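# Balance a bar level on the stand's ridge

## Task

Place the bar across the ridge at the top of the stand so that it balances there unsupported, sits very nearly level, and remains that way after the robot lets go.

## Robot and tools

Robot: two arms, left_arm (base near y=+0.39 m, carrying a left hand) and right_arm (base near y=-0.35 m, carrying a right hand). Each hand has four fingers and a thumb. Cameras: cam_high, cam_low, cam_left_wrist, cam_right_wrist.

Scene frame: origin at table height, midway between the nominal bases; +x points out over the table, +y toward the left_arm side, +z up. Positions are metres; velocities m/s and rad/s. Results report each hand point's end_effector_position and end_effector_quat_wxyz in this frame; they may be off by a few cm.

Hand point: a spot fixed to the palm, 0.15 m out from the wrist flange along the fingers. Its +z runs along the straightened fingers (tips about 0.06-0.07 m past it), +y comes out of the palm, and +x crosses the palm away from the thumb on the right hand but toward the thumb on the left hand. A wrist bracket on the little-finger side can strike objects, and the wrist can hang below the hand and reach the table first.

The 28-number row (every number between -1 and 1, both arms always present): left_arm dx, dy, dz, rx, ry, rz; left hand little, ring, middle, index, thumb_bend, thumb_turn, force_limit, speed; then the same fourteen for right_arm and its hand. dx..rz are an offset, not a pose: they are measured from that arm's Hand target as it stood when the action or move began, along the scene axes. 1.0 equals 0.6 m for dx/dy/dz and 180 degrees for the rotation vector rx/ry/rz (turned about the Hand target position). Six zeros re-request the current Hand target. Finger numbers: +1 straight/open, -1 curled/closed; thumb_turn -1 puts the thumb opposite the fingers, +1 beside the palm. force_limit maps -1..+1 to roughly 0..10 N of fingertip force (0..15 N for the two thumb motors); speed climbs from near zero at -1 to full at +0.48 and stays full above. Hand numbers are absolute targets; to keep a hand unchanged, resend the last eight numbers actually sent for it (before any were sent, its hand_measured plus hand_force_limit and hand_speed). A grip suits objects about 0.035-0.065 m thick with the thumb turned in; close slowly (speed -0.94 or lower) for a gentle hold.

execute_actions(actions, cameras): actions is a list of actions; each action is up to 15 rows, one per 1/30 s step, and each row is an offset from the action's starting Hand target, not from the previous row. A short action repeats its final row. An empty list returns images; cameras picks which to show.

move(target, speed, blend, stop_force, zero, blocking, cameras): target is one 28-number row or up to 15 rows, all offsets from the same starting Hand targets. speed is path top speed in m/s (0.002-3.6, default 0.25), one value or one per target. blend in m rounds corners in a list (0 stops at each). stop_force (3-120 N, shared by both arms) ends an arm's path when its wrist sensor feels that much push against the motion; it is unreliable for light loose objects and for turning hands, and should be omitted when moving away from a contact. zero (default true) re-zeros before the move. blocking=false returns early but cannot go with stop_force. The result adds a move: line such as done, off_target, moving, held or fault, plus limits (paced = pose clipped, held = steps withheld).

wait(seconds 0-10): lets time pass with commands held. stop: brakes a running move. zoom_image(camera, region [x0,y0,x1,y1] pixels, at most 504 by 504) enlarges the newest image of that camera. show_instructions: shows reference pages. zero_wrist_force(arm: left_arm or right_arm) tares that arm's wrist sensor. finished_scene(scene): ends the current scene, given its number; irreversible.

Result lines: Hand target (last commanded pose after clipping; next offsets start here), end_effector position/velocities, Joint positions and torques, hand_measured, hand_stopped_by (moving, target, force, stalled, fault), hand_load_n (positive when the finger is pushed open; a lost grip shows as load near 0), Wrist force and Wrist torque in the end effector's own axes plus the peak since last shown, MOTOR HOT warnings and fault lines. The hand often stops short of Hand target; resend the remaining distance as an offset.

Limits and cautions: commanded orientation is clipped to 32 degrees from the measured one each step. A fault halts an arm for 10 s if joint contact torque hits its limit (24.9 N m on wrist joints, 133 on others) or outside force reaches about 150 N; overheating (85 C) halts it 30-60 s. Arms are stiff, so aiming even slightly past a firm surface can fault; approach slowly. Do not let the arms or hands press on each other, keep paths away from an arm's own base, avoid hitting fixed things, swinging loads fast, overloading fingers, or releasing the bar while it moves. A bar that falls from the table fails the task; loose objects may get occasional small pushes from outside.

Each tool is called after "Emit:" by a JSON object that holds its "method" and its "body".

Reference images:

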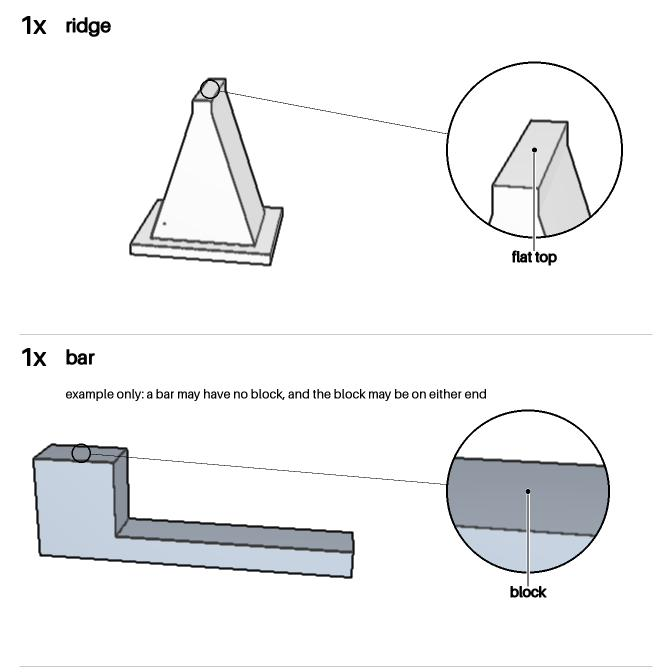

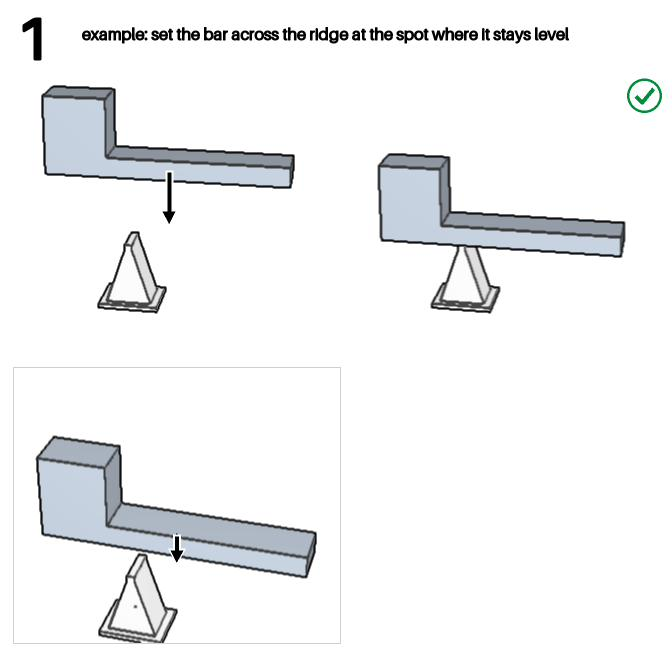

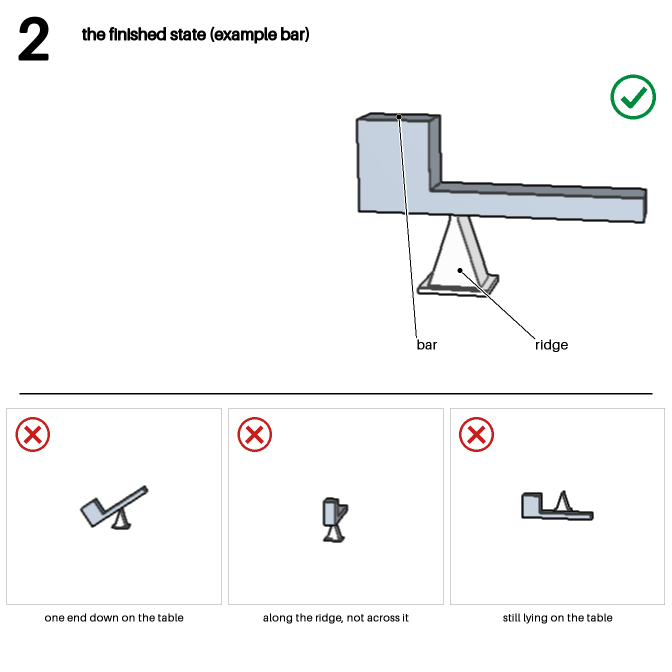

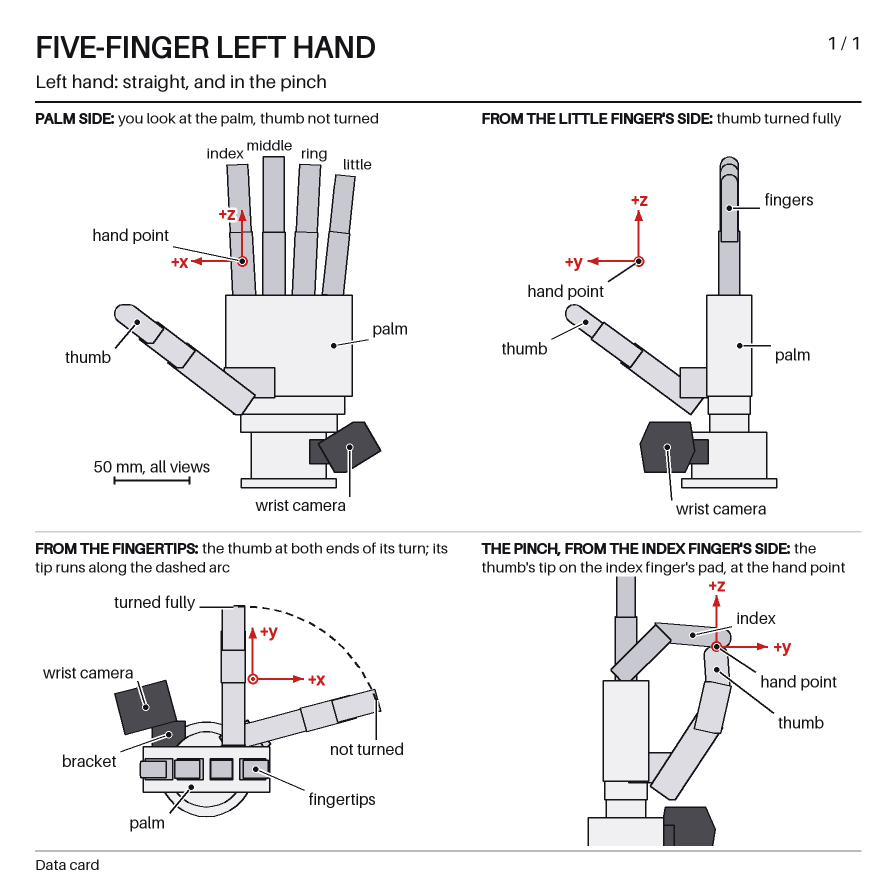

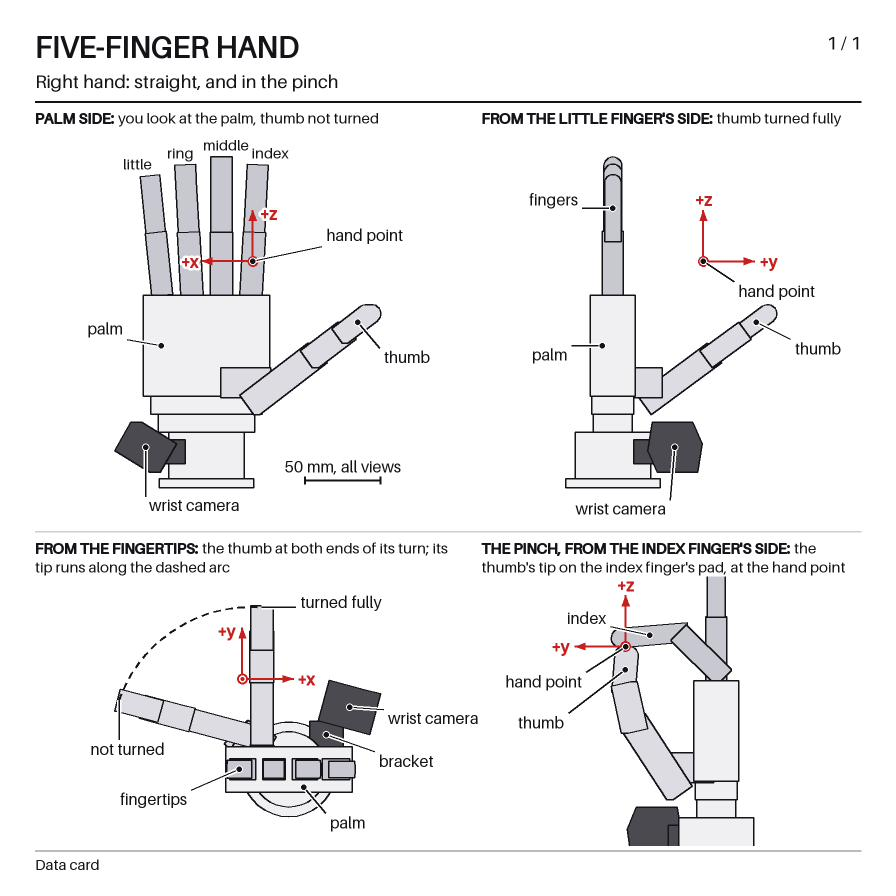

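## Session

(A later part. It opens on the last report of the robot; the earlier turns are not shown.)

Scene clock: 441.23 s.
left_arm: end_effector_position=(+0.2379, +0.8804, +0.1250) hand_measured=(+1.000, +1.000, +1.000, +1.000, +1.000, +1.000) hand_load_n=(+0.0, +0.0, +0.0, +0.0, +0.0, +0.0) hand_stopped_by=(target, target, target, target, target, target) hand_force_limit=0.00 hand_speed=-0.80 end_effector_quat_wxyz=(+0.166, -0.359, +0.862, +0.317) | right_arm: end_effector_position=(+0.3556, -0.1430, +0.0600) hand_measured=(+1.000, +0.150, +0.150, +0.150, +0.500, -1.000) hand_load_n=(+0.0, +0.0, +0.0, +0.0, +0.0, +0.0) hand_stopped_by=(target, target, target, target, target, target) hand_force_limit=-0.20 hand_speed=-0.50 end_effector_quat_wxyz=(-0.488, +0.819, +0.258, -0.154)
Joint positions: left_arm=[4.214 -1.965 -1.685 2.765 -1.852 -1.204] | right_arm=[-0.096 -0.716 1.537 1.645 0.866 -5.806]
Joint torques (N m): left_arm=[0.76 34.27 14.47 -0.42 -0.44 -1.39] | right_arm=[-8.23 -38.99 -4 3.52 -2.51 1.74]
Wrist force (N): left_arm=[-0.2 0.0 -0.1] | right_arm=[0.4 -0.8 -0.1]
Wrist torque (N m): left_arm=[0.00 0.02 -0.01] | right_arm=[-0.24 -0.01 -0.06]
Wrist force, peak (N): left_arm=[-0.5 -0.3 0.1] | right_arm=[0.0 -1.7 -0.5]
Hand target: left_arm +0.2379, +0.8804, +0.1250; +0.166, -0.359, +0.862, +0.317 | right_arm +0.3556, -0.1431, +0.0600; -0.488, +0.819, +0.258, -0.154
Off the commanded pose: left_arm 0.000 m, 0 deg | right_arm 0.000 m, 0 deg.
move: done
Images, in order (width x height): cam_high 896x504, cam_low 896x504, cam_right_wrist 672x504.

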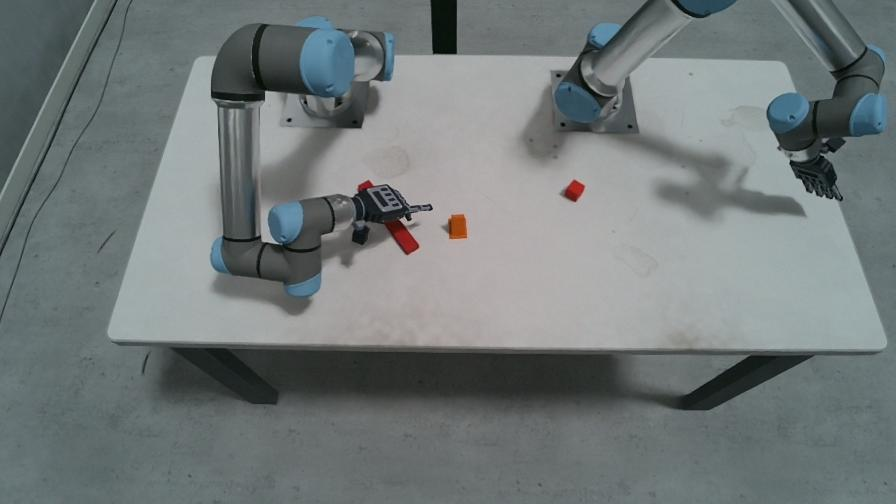

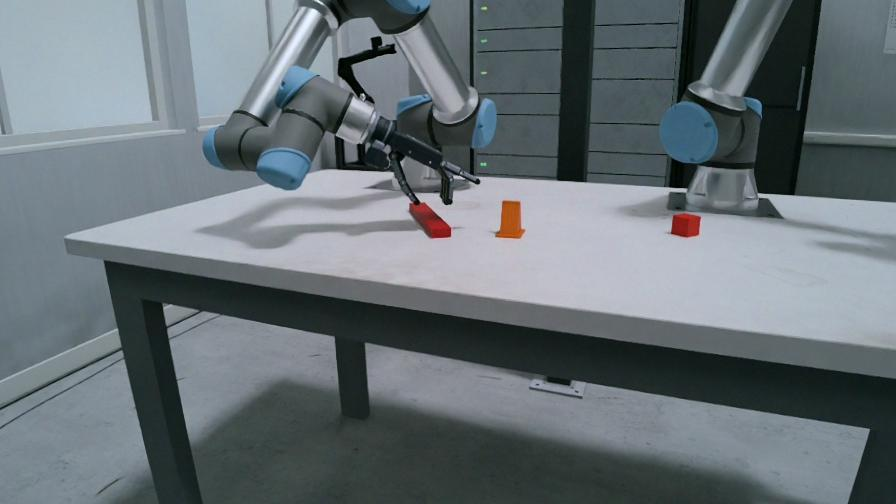

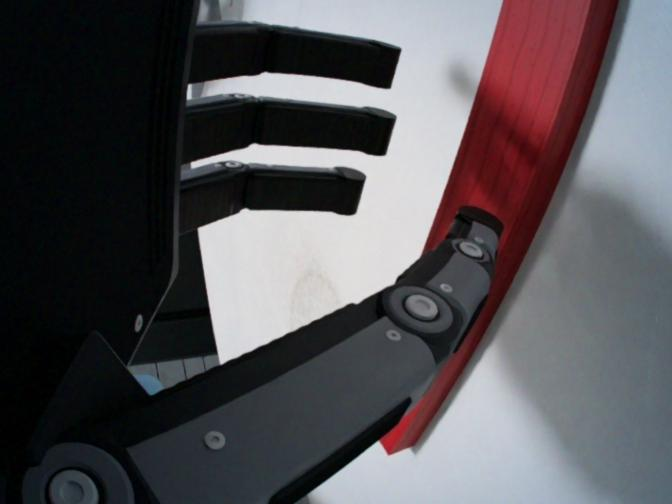

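Emit:
{"method": "move", "body": {"target": [[0,0,0,0,0,0,1,1,1,1,1,1,0,-0.8, -0.0045,0.0065,0,0,0,0,1,0.15,0.15,0.15,0.5,-1,-0.2,-0.5],[0,0,0,0,0,0,1,1,1,1,1,1,0,-0.8, -0.0045,0.0065,-0.055,0,0,0,1,0.15,0.15,0.15,0.5,-1,-0.2,-0.5]], "speed": 0.03, "stop_force": 3, "cameras": ["cam_low","cam_right_wrist"]}}

Emit:
{"method": "zoom_image", "body": {"camera": "cam_low", "region": [380, 160, 500, 250]}}

Scene clock: 459.67 s.
left_arm: end_effector_position=(+0.2379, +0.8804, +0.1250) hand_measured=(+1.000, +1.000, +1.000, +1.000, +1.000, +1.000) hand_load_n=(+0.0, +0.0, +0.0, +0.0, +0.0, -0.5) hand_stopped_by=(target, target, target, target, target, target) hand_force_limit=0.00 hand_speed=-0.80 end_effector_quat_wxyz=(+0.166, -0.359, +0.862, +0.317) | right_arm: end_effector_position=(+0.3529, -0.1392, +0.0270) hand_measured=(+1.000, +0.150, +0.150, +0.150, +0.500, -1.000) hand_load_n=(+0.0, +0.0, +0.0, +0.0, +0.5, +0.0) hand_stopped_by=(target, target, target, target, target, target) hand_force_limit=-0.20 hand_speed=-0.50 end_effector_quat_wxyz=(-0.488, +0.819, +0.258, -0.154)
Joint positions: left_arm=[4.214 -1.965 -1.685 2.765 -1.852 -1.204] | right_arm=[-0.09 -0.661 1.539 1.585 0.86 -5.8]
Joint torques (N m): left_arm=[-0.33 36.04 14.76 -0.49 -0.48 -1.3] | right_arm=[-3.9 -53.26 -2.96 4.04 1.21 -1.37]
Wrist force (N): left_arm=[-0.3 0.0 0.1] | right_arm=[0.5 -0.6 -0.2]
Wrist torque (N m): left_arm=[-0.01 0.05 -0.02] | right_arm=[-0.25 -0.03 0.03]
Wrist force, peak (N): left_arm=[-0.5 -0.3 0.3] | right_arm=[0.5 -1.5 -1.0]
Hand target: left_arm +0.2379, +0.8804, +0.1250; +0.166, -0.359, +0.862, +0.317 | right_arm +0.3529, -0.1392, +0.0270; -0.488, +0.819, +0.258, -0.154
Off the commanded pose: left_arm 0.000 m, 0 deg | right_arm 0.000 m, 0 deg.
move: done
Images, in order (width x height): cam_low 896x504, cam_right_wrist 672x504.

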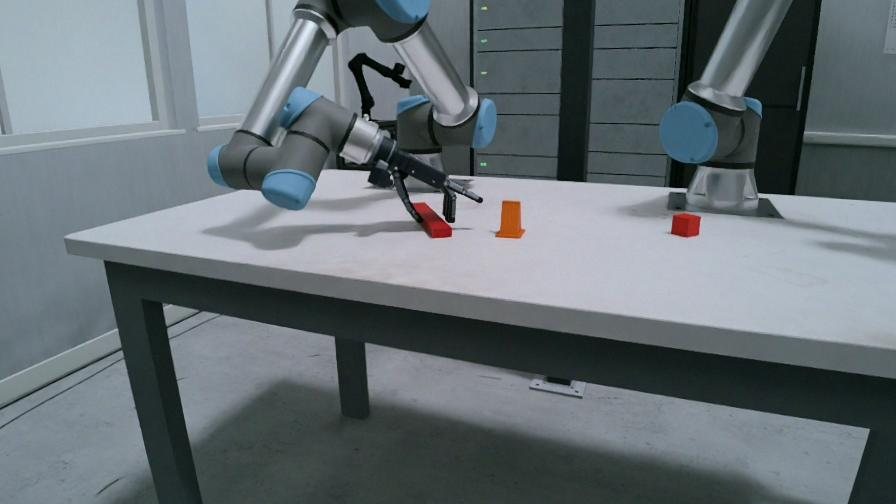

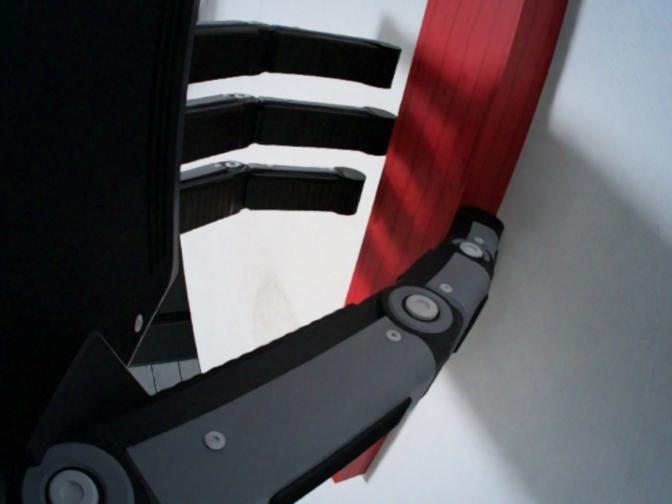

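Scaled by 4.200 from the camera's 896x504 image, which has a finer 1280x720 frame.

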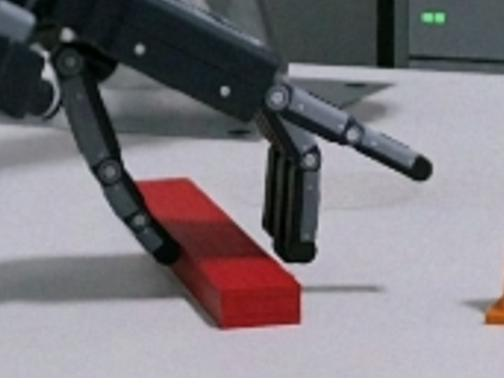

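Emit:
{"method": "move", "body": {"target": [[0,0,0,0,0,0,1,1,1,1,1,1,0,-0.8, 0.002,-0.0033,0,0,0,0,1,0.15,0.15,0.15,0.5,-1,-0.2,-0.5],[0,0,0,0,0,0,1,1,1,1,1,1,0,-0.8, 0.002,-0.0033,-0.0125,0,0,0,1,0.15,0.15,0.15,0.5,-1,-0.2,-0.5]], "speed": 0.02, "stop_force": 3, "cameras": ["cam_low","cam_right_wrist"]}}

Emit:
{"method": "zoom_image", "body": {"camera": "cam_low", "region": [380, 160, 500, 250]}}

Scene clock: 481.93 s.
left_arm: end_effector_position=(+0.2379, +0.8804, +0.1250) hand_measured=(+1.000, +1.000, +1.000, +1.000, +1.000, +1.000) hand_load_n=(+0.0, +0.0, +0.0, +0.0, +0.0, +0.0) hand_stopped_by=(target, target, target, target, target, target) hand_force_limit=0.00 hand_speed=-0.80 end_effector_quat_wxyz=(+0.166, -0.359, +0.862, +0.317) | right_arm: end_effector_position=(+0.3541, -0.1412, +0.0200) hand_measured=(+1.000, +0.150, +0.150, +0.150, +0.500, -1.000) hand_load_n=(+0.0, +0.0, +0.0, -0.5, +0.0, +0.0) hand_stopped_by=(target, target, target, target, target, target) hand_force_limit=-0.20 hand_speed=-0.50 end_effector_quat_wxyz=(-0.488, +0.819, +0.258, -0.154)
Joint positions: left_arm=[4.214 -1.965 -1.685 2.765 -1.852 -1.204] | right_arm=[-0.093 -0.646 1.535 1.577 0.863 -5.803]
Joint torques (N m): left_arm=[0.69 36.53 16.01 -0.8 -0.28 -1.31] | right_arm=[0.51 -52.34 -1.26 3.12 1.98 -2.24]
Wrist force (N): left_arm=[-0.4 -0.2 0.0] | right_arm=[-0.2 -4.1 -2.0]
Wrist torque (N m): left_arm=[-0.03 0.07 -0.02] | right_arm=[-0.23 0.01 0.02]
Wrist force, peak (N): left_arm=[-0.6 -0.3 -0.1] | right_arm=[-0.4 -14.9 -8.6]
Hand target: left_arm +0.2379, +0.8804, +0.1250; +0.166, -0.359, +0.862, +0.317 | right_arm +0.3541, -0.1412, +0.0200; -0.488, +0.819, +0.258, -0.154 (not the last commanded pose)
Off the commanded pose: left_arm 0.000 m, 0 deg | right_arm 0.001 m, 0 deg.
move: contact (right_arm); path passed 1 of 2 targets
Images, in order (width x height): cam_low 896x504, cam_right_wrist 672x504.

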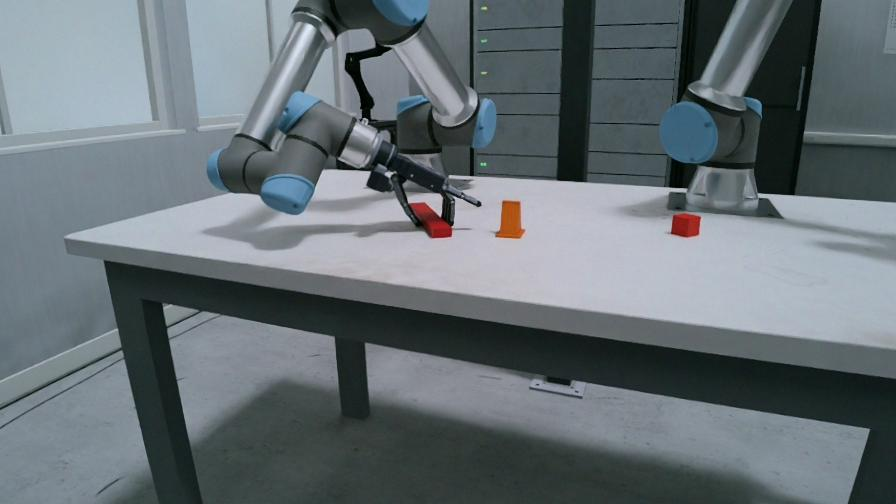

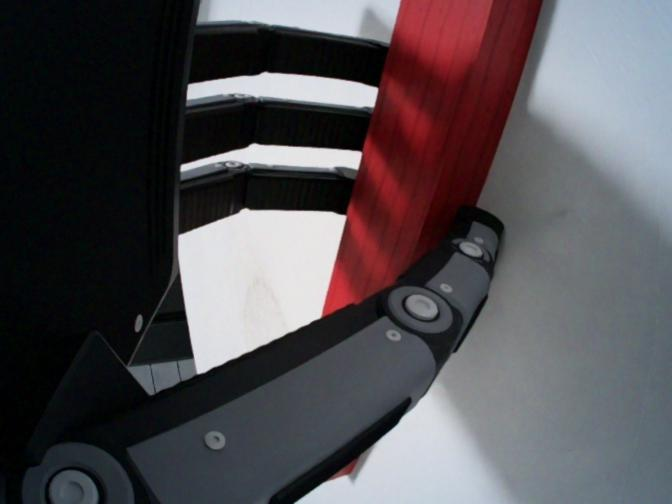

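Scaled by 4.200 from the camera's 896x504 image, which has a finer 1280x720 frame.

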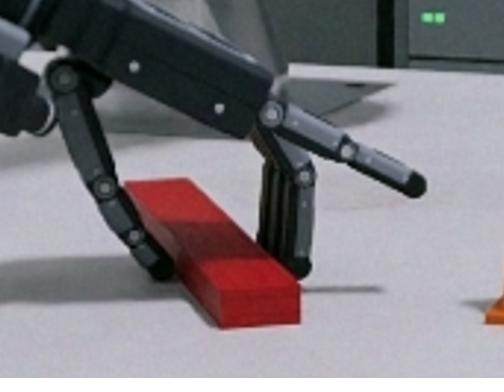

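Emit:
{"method": "move", "body": {"target": [0,0,0,0,0,0,1,1,1,1,1,1,0,-0.8, 0,0,0.003,0,0,0,1,0.15,0.15,0.15,0.5,-1,-0.2,-0.5], "speed": 0.02}}

Emit:
{"method": "move", "body": {"target": [0,0,0,0,0,0,1,1,1,1,1,1,0,-0.8, 0,0,0,0,0,0,1,0.15,0.15,0.15,0.15,-1,-0.5,-0.94], "speed": 0.02, "cameras": ["cam_low","cam_right_wrist"]}}

Emit:
{"method": "zoom_image", "body": {"camera": "cam_low", "region": [380, 160, 500, 250]}}

Scene clock: 494.03 s.
left_arm: end_effector_position=(+0.2379, +0.8804, +0.1250) hand_measured=(+1.000, +1.000, +1.000, +1.000, +1.000, +1.000) hand_load_n=(+0.0, +0.0, +0.0, +0.0, +0.0, +0.0) hand_stopped_by=(target, target, target, target, target, target) hand_force_limit=0.00 hand_speed=-0.80 end_effector_quat_wxyz=(+0.166, -0.359, +0.862, +0.317) | right_arm: end_effector_position=(+0.3541, -0.1412, +0.0219) hand_measured=(+1.000, +0.150, +0.150, +0.150, +0.500, -1.000) hand_load_n=(+0.0, +0.0, +0.0, +0.0, +0.0, +0.0) hand_stopped_by=(target, target, target, target, target, target) hand_force_limit=-0.20 hand_speed=-0.50 end_effector_quat_wxyz=(-0.488, +0.819, +0.258, -0.154)
Joint positions: left_arm=[4.214 -1.965 -1.685 2.765 -1.852 -1.204] | right_arm=[-0.093 -0.65 1.535 1.58 0.863 -5.803]
Joint torques (N m): left_arm=[0.11 34.73 15.04 -0.5 -0.39 -1.34] | right_arm=[-5.64 -48.16 -1.49 3.32 1.44 -2.08]
Wrist force (N): left_arm=[-0.2 -0.3 -0.1] | right_arm=[0.6 -0.8 -0.1]
Wrist torque (N m): left_arm=[-0.03 0.03 -0.01] | right_arm=[-0.24 -0.04 0.11]
Wrist force, peak (N): left_arm=[-0.4 -0.3 0.3] | right_arm=[-0.3 -4.3 -2.2]
Hand target: left_arm +0.2379, +0.8804, +0.1250; +0.166, -0.359, +0.862, +0.317 | right_arm +0.3541, -0.1412, +0.0218; -0.488, +0.819, +0.258, -0.154
Off the commanded pose: left_arm 0.000 m, 0 deg | right_arm 0.000 m, 0 deg.
move: done

Scene clock: 496.67 s.
left_arm: end_effector_position=(+0.2379, +0.8804, +0.1250) hand_measured=(+1.000, +1.000, +1.000, +1.000, +1.000, +1.000) hand_load_n=(+0.0, +0.0, +0.0, +0.0, +0.0, +0.0) hand_stopped_by=(target, target, target, target, target, target) hand_force_limit=0.00 hand_speed=-0.80 end_effector_quat_wxyz=(+0.166, -0.359, +0.862, +0.317) | right_arm: end_effector_position=(+0.3541, -0.1412, +0.0218) hand_measured=(+1.000, +0.150, +0.150, +0.150, +0.290, -1.000) hand_load_n=(+0.0, +2.5, +2.0, +0.5, +3.5, +2.5) hand_stopped_by=(target, target, target, target, force, target) hand_force_limit=-0.50 hand_speed=-0.94 end_effector_quat_wxyz=(-0.488, +0.819, +0.258, -0.154)
Joint positions: left_arm=[4.214 -1.965 -1.685 2.765 -1.852 -1.204] | right_arm=[-0.093 -0.65 1.535 1.58 0.863 -5.803]
Joint torques (N m): left_arm=[2.4 36.47 14.46 -0.41 -0.44 -1.52] | right_arm=[-5.84 -33.25 -9.46 0.73 -0.29 -1.42]
Wrist force (N): left_arm=[-0.3 -0.2 0.0] | right_arm=[0.2 -0.5 -0.1]
Wrist torque (N m): left_arm=[-0.03 0.04 -0.01] | right_arm=[-0.22 0.01 0.09]
Wrist force, peak (N): left_arm=[-0.2 -0.5 0.2] | right_arm=[0.5 -1.1 -0.1]
Hand target: left_arm +0.2379, +0.8804, +0.1250; +0.166, -0.359, +0.862, +0.317 | right_arm +0.3541, -0.1412, +0.0218; -0.488, +0.819, +0.258, -0.154
Off the commanded pose: left_arm 0.000 m, 0 deg | right_arm 0.000 m, 0 deg.
move: done
Images, in order (width x height): cam_low 896x504, cam_right_wrist 672x504.

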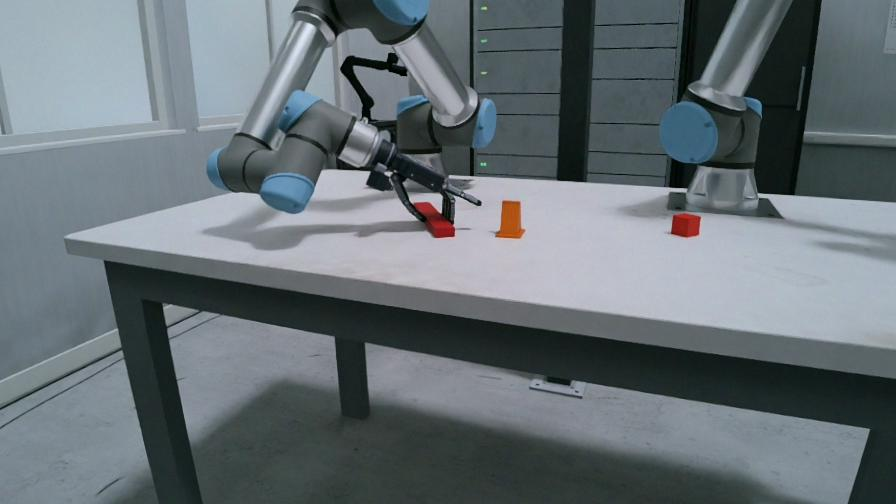

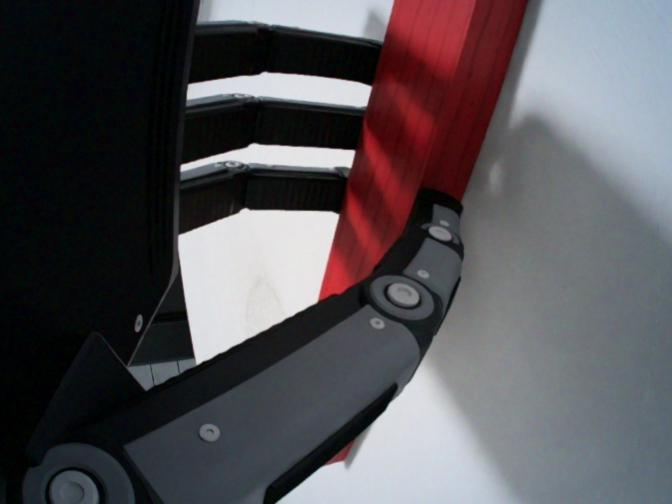

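Scaled by 4.200 from the camera's 896x504 image, which has a finer 1280x720 frame.

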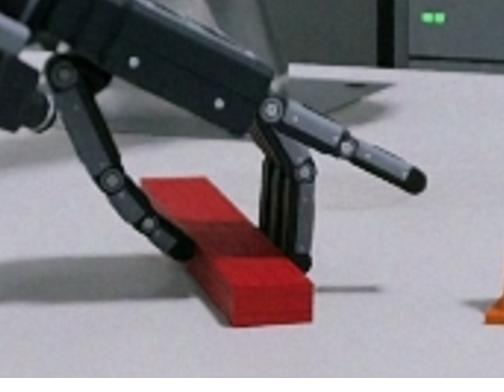

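Emit:
{"method": "move", "body": {"target": [0,0,0,0,0,0,1,1,1,1,1,1,0,-0.8, 0,0,0.08,0,0,0,1,0.15,0.15,0.15,0.15,-1,-0.5,-0.94], "speed": 0.03, "cameras": ["cam_low","cam_right_wrist","cam_high"]}}

Emit:
{"method": "zoom_image", "body": {"camera": "cam_low", "region": [380, 130, 500, 250]}}

Scene clock: 507.13 s.
left_arm: end_effector_position=(+0.2379, +0.8804, +0.1250) hand_measured=(+1.000, +1.000, +1.000, +1.000, +1.000, +1.000) hand_load_n=(+0.0, +0.0, +0.0, +0.0, +0.0, +0.0) hand_stopped_by=(target, target, target, target, target, target) hand_force_limit=0.00 hand_speed=-0.80 end_effector_quat_wxyz=(+0.166, -0.359, +0.862, +0.317) | right_arm: end_effector_position=(+0.3541, -0.1412, +0.0700) hand_measured=(+1.000, +0.150, +0.150, +0.150, +0.290, -1.000) hand_load_n=(+0.0, +2.0, +2.0, +0.5, +4.0, +2.5) hand_stopped_by=(target, target, target, target, force, target) hand_force_limit=-0.50 hand_speed=-0.94 end_effector_quat_wxyz=(-0.488, +0.819, +0.258, -0.154) end_effector_velocity=(+0.001, +0.000, -0.003) end_effector_angular_velocity=(-0.001, -0.003, +0.001)
Joint positions: left_arm=[4.214 -1.965 -1.685 2.765 -1.852 -1.204] | right_arm=[-0.093 -0.735 1.542 1.659 0.863 -5.803]
Joint velocities: left_arm=[within noise] | right_arm=[0 0.004 -0.002 -0.005 0.001 0]
Joint torques (N m): left_arm=[0.49 37.09 14.18 -0.67 -0.58 -1.22] | right_arm=[-4.13 -33.09 -4.07 0.56 -2.34 1.02]
Wrist force (N): left_arm=[-0.3 0.0 0.1] | right_arm=[0.5 0.2 0.3]
Wrist torque (N m): left_arm=[-0.01 0.05 -0.01] | right_arm=[-0.23 -0.01 0.10]
Wrist force, peak (N): left_arm=[-0.7 -0.1 -0.1] | right_arm=[0.7 -0.9 0.0]
Hand target: left_arm +0.2379, +0.8804, +0.1250; +0.166, -0.359, +0.862, +0.317 | right_arm +0.3541, -0.1412, +0.0698; -0.488, +0.819, +0.258, -0.154
Off the commanded pose: left_arm 0.000 m, 0 deg | right_arm 0.000 m, 0 deg.
move: done
Images, in order (width x height): cam_high 896x504, cam_low 896x504, cam_right_wrist 672x504.

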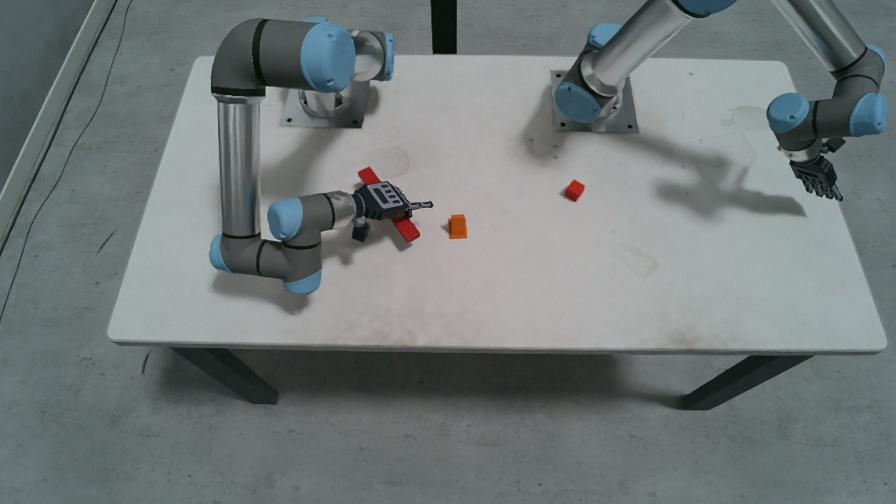

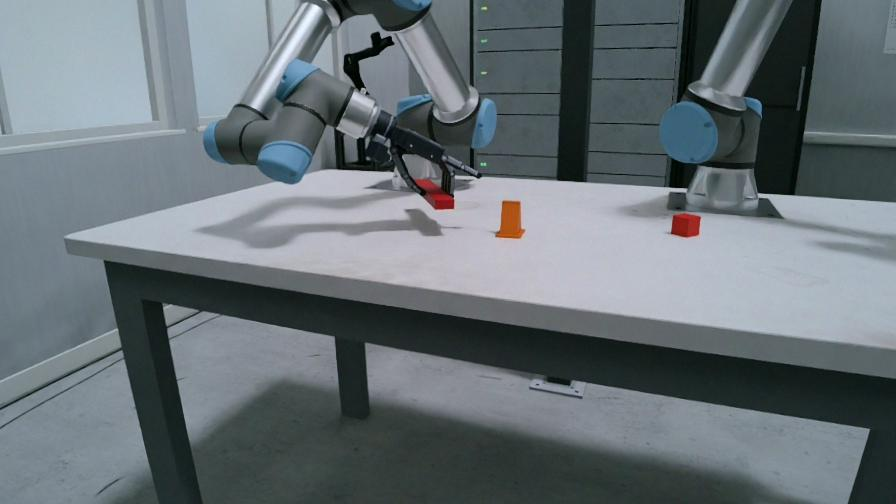

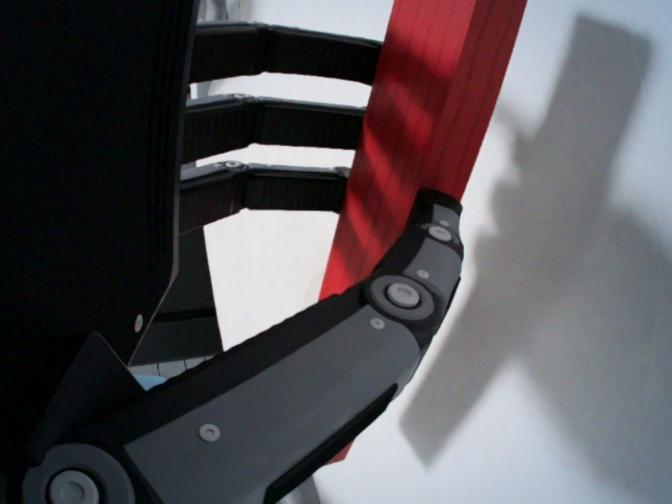

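Scaled by 4.200 from the camera's 896x504 image, which has a finer 1280x720 frame.

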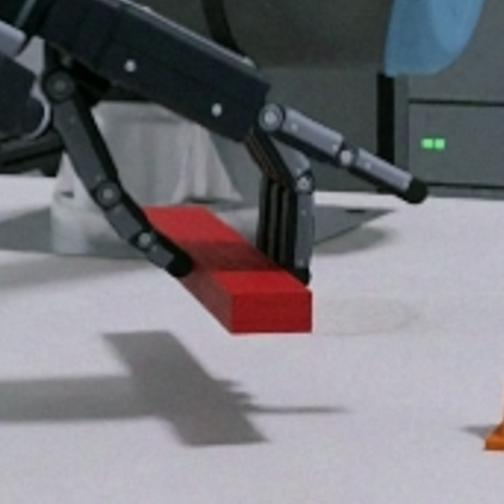

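Emit:
{"method": "zoom_image", "body": {"camera": "cam_high", "region": [440, 205, 476, 245]}}

Emit:
{"method": "zoom_image", "body": {"camera": "cam_high", "region": [340, 150, 440, 250]}}

Emit:
{"method": "zoom_image", "body": {"camera": "cam_low", "region": [490, 190, 530, 245]}}

Scaled by 12.600 from the camera's 896x504 image, which has a finer 1280x720 frame.

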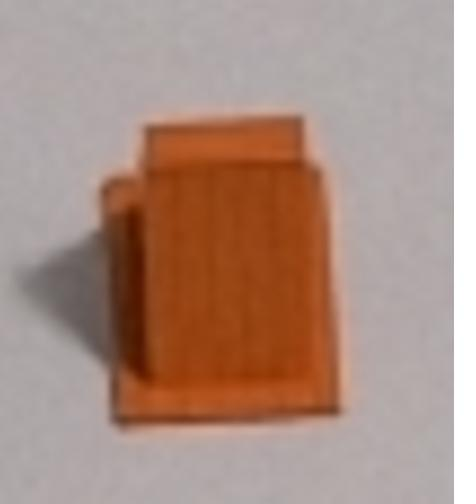

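Scaled by 5.040 from the camera's 896x504 image, which has a finer 1280x720 frame.

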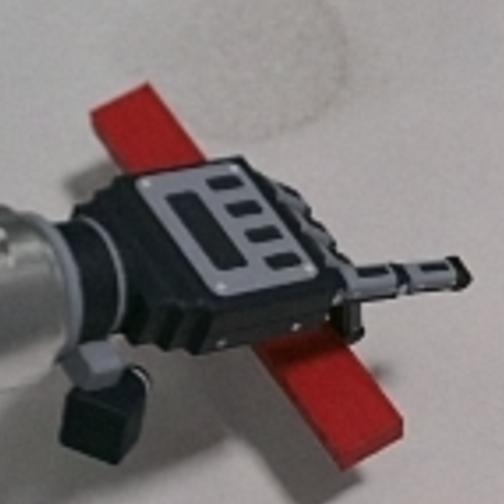

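Scaled by 9.164 from the camera's 896x504 image, which has a finer 1280x720 frame.

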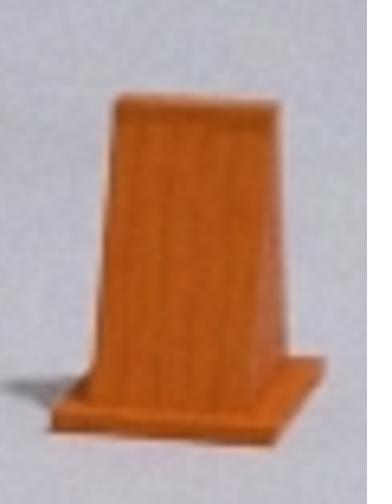

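Emit:
{"method": "move", "body": {"target": [[0,0,0,0,0,0,1,1,1,1,1,1,0,-0.8, 0,0,0.1,0,0,0,1,0.15,0.15,0.15,0.15,-1,-0.5,-0.94],[0,0,0,0,0,0,1,1,1,1,1,1,0,-0.8, 0.0287,0.2497,0.0837,0,0,-0.1667,1,0.15,0.15,0.15,0.15,-1,-0.5,-0.94]], "speed": [0.1,0.1], "blend": 0.02, "cameras": ["cam_low","cam_right_wrist","cam_high"]}}

Emit:
{"method": "zoom_image", "body": {"camera": "cam_low", "region": [440, 130, 580, 250]}}

Emit:
{"method": "zoom_image", "body": {"camera": "cam_high", "region": [390, 150, 500, 260]}}

Scene clock: 584.47 s.
left_arm: end_effector_position=(+0.2379, +0.8804, +0.1250) hand_measured=(+1.000, +1.000, +1.000, +1.000, +1.000, +1.000) hand_load_n=(+0.0, +0.0, +0.0, +0.0, +0.0, +0.0) hand_stopped_by=(target, target, target, target, target, target) hand_force_limit=0.00 hand_speed=-0.80 end_effector_quat_wxyz=(+0.166, -0.359, +0.862, +0.317) | right_arm: end_effector_position=(+0.3713, +0.0086, +0.1201) hand_measured=(+1.000, +0.150, +0.150, +0.150, +0.290, -1.000) hand_load_n=(+0.0, +2.0, +2.0, +1.0, +3.5, +2.5) hand_stopped_by=(target, target, target, target, force, target) hand_force_limit=-0.50 hand_speed=-0.94 end_effector_quat_wxyz=(-0.512, +0.858, +0.037, -0.022) end_effector_velocity=(+0.000, +0.000, +0.000) end_effector_angular_velocity=(+0.000, +0.001, -0.003)
Joint positions: left_arm=[4.214 -1.965 -1.685 2.765 -1.852 -1.204] | right_arm=[0.104 -0.942 1.529 1.017 0.496 -4.751]
Joint velocities: left_arm=[within noise] | right_arm=[0 0 0 -0.004 0 0.005]
Joint torques (N m): left_arm=[1.15 36.44 14.4 -0.68 -0.46 -1.07] | right_arm=[-6.68 -27.78 -6.53 0.49 -0.2 2.18]
Wrist force (N): left_arm=[-0.2 -0.1 0.0] | right_arm=[0.8 0.0 0.4]
Wrist torque (N m): left_arm=[-0.02 0.04 -0.01] | right_arm=[-0.25 -0.06 0.05]
Wrist force, peak (N): left_arm=[-0.5 -0.2 0.3] | right_arm=[0.5 1.5 1.0]
Hand target: left_arm +0.2379, +0.8804, +0.1250; +0.166, -0.359, +0.862, +0.317 | right_arm +0.3713, +0.0086, +0.1200; -0.512, +0.858, +0.037, -0.022
Off the commanded pose: left_arm 0.000 m, 0 deg | right_arm 0.000 m, 0 deg.
move: done
Images, in order (width x height): cam_high 896x504, cam_low 896x504, cam_right_wrist 672x504.

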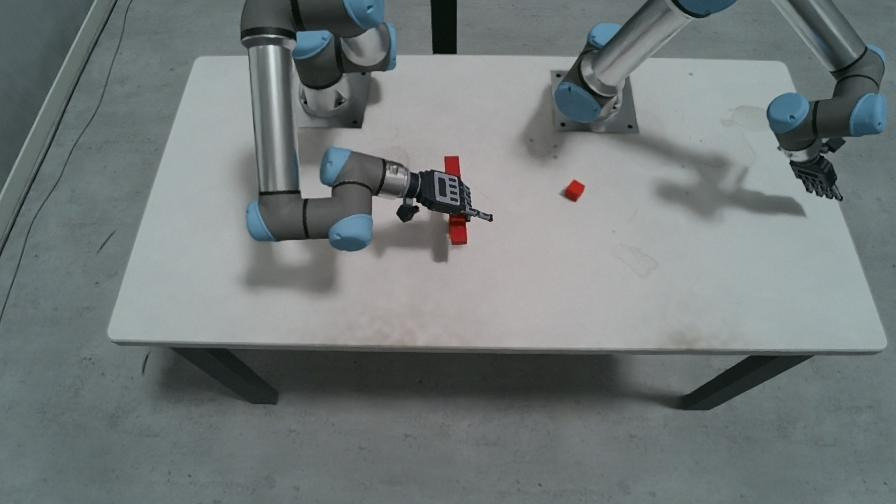

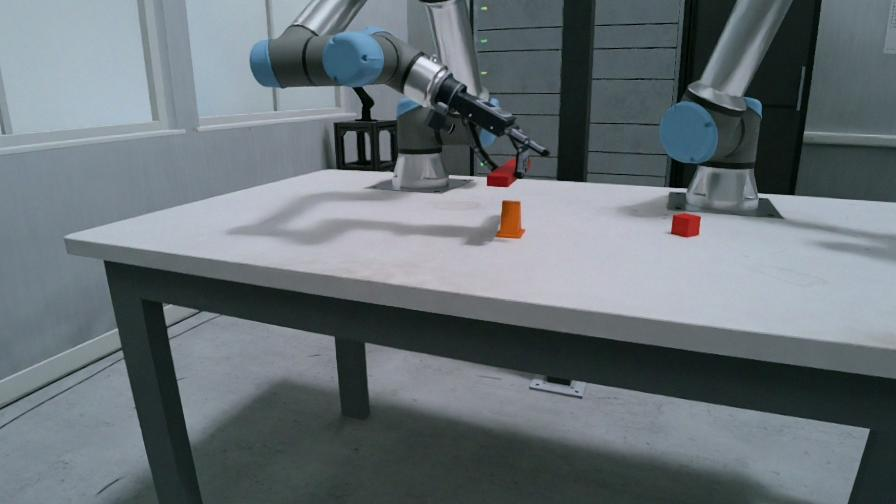

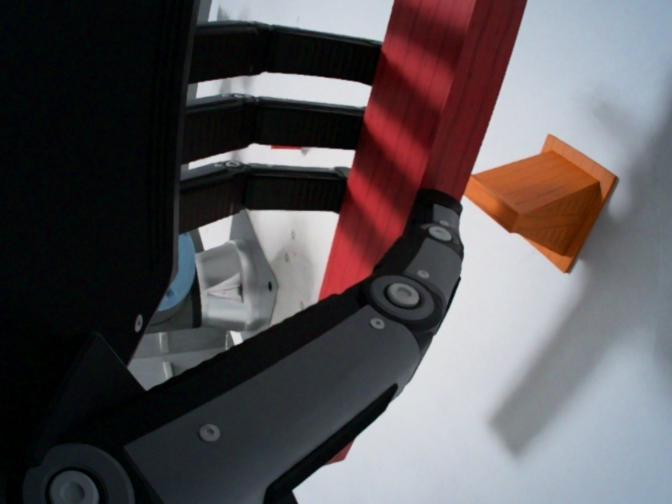

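Scaled by 3.600 from the camera's 896x504 image, which has a finer 1280x720 frame.

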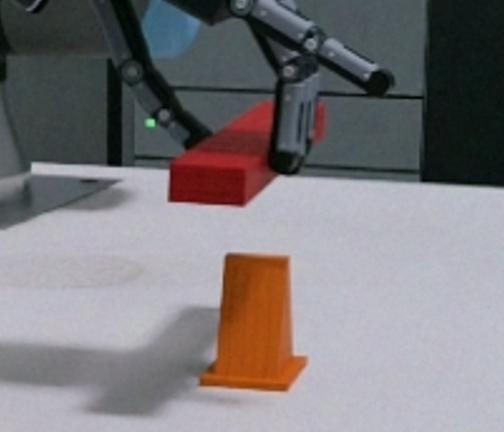

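Scaled by 4.582 from the camera's 896x504 image, which has a finer 1280x720 frame.

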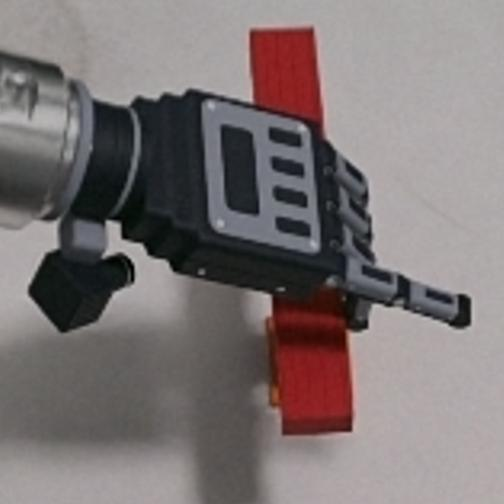

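Emit:
{"method": "move", "body": {"target": [[0,0,0,0,0,0,1,1,1,1,1,1,0,-0.8, 0,0,-0.05,0,0,0,1,0.15,0.15,0.15,0.15,-1,-0.5,-0.94]], "speed": 0.06}}

Emit:
{"method": "move", "body": {"target": [0,0,0,0,0,0,1,1,1,1,1,1,0,-0.8, 0,0,-0.0267,0,0,0,1,0.15,0.15,0.15,0.15,-1,-0.5,-0.94], "speed": 0.008, "stop_force": 3, "cameras": ["cam_low","cam_right_wrist","cam_high"]}}

Emit:
{"method": "zoom_image", "body": {"camera": "cam_low", "region": [440, 130, 580, 250]}}

Scene clock: 603.70 s.
left_arm: end_effector_position=(+0.2379, +0.8804, +0.1250) hand_measured=(+1.000, +1.000, +1.000, +1.000, +1.000, +1.000) hand_load_n=(+0.0, +0.0, +0.0, +0.0, +0.0, +0.0) hand_stopped_by=(target, target, target, target, target, target) hand_force_limit=0.00 hand_speed=-0.80 end_effector_quat_wxyz=(+0.166, -0.359, +0.862, +0.317) | right_arm: end_effector_position=(+0.3712, +0.0086, +0.0899) hand_measured=(+1.000, +0.150, +0.150, +0.150, +0.290, -1.000) hand_load_n=(+0.0, +2.0, +2.0, +1.0, +3.5, +2.5) hand_stopped_by=(target, target, target, target, force, target) hand_force_limit=-0.50 hand_speed=-0.94 end_effector_quat_wxyz=(-0.512, +0.858, +0.037, -0.022) end_effector_velocity=(+0.000, +0.000, +0.002) end_effector_angular_velocity=(+0.001, +0.002, -0.001)
Joint positions: left_arm=[4.214 -1.965 -1.685 2.765 -1.852 -1.204] | right_arm=[0.104 -0.901 1.55 0.955 0.496 -4.751]
Joint velocities: left_arm=[within noise] | right_arm=[0 -0.002 -0.003 0.006 -0.001 0.001]
Joint torques (N m): left_arm=[1.77 37.32 14.71 -0.41 -0.37 -1.36] | right_arm=[-3.2 -47.2 -22.62 4.03 -3.15 1.88]
Wrist force (N): left_arm=[-0.2 -0.1 0.1] | right_arm=[0.6 0.1 0.4]
Wrist torque (N m): left_arm=[-0.02 0.03 -0.01] | right_arm=[-0.25 -0.01 0.03]
Wrist force, peak (N): left_arm=[-0.6 -0.3 0.0] | right_arm=[0.8 1.0 0.8]
Hand target: left_arm +0.2379, +0.8804, +0.1250; +0.166, -0.359, +0.862, +0.317 | right_arm +0.3713, +0.0086, +0.0900; -0.512, +0.858, +0.037, -0.022
Off the commanded pose: left_arm 0.000 m, 0 deg | right_arm 0.000 m, 0 deg.
move: done

Scene clock: 606.10 s.
left_arm: end_effector_position=(+0.2379, +0.8804, +0.1250) hand_measured=(+1.000, +1.000, +1.000, +1.000, +1.000, +1.000) hand_load_n=(+0.0, +0.0, +0.0, +0.0, +0.0, +0.0) hand_stopped_by=(target, target, target, target, target, target) hand_force_limit=0.00 hand_speed=-0.80 end_effector_quat_wxyz=(+0.166, -0.359, +0.862, +0.317) | right_arm: end_effector_position=(+0.3713, +0.0086, +0.0799) hand_measured=(+1.000, +0.150, +0.150, +0.150, +0.290, -1.000) hand_load_n=(+0.0, +1.5, +2.5, +1.0, +4.0, +2.0) hand_stopped_by=(target, target, target, target, force, target) hand_force_limit=-0.50 hand_speed=-0.94 end_effector_quat_wxyz=(-0.512, +0.858, +0.037, -0.022)
Joint positions: left_arm=[4.214 -1.965 -1.685 2.765 -1.852 -1.204] | right_arm=[0.104 -0.886 1.555 0.935 0.496 -4.751]
Joint torques (N m): left_arm=[0.52 36.78 14.67 -0.48 -0.43 -1.4] | right_arm=[6.63 -50.07 -23.03 4.15 -2.36 1.76]
Wrist force (N): left_arm=[-0.2 0.0 0.2] | right_arm=[0.7 0.1 0.5]
Wrist torque (N m): left_arm=[-0.01 0.03 -0.01] | right_arm=[-0.26 -0.04 0.01]
Wrist force, peak (N): left_arm=[-0.6 0.0 0.2] | right_arm=[0.9 -2.7 -1.8]
Hand target: left_arm +0.2379, +0.8804, +0.1250; +0.166, -0.359, +0.862, +0.317 | right_arm +0.3713, +0.0086, +0.0799; -0.512, +0.858, +0.037, -0.022 (not the last commanded pose)
Off the commanded pose: left_arm 0.000 m, 0 deg | right_arm 0.006 m, 0 deg.
move: contact (right_arm)
Images, in order (width x height): cam_high 896x504, cam_low 896x504, cam_right_wrist 672x504.

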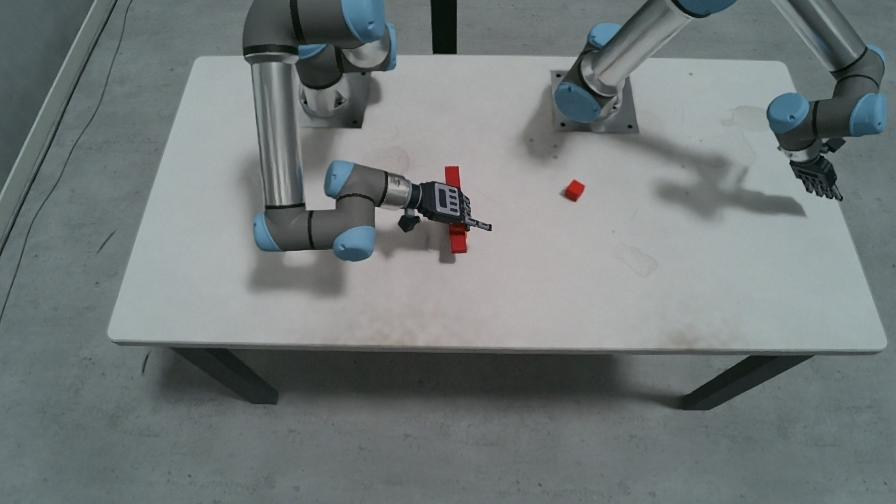

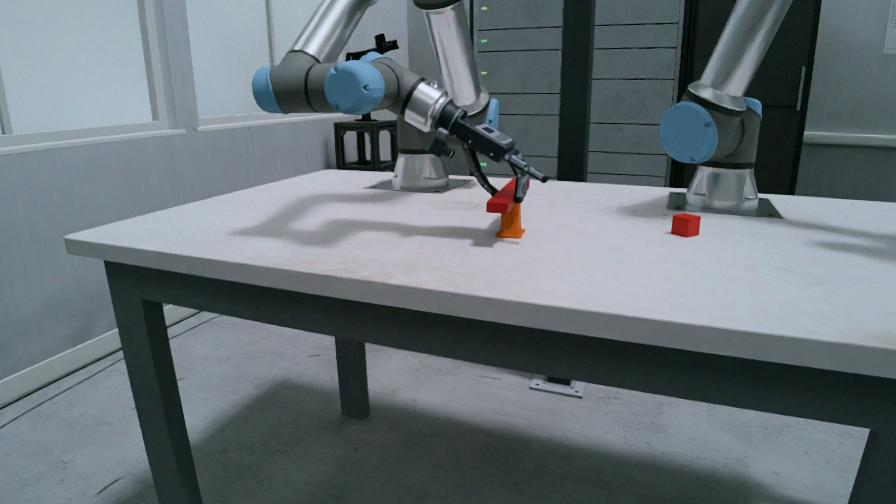

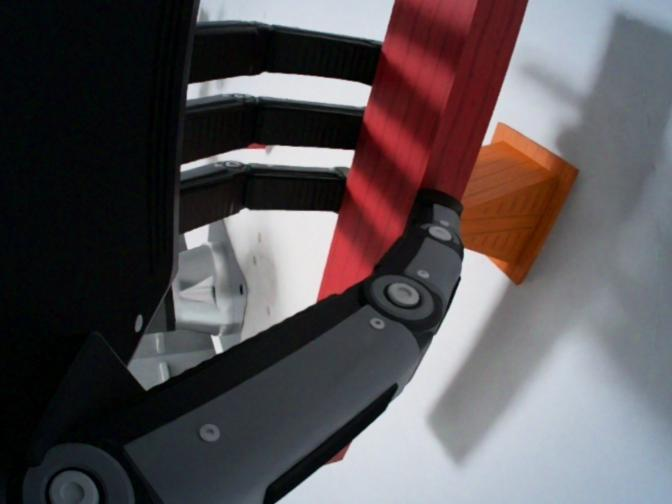

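Scaled by 3.600 from the camera's 896x504 image, which has a finer 1280x720 frame.

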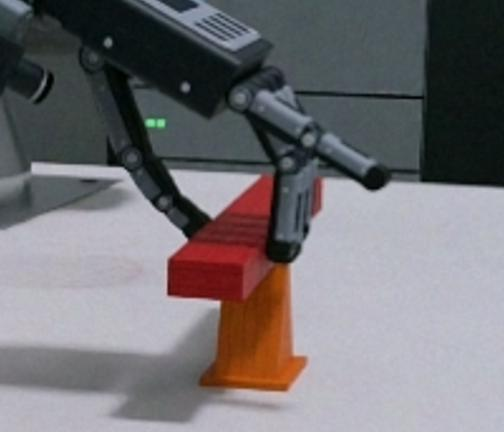

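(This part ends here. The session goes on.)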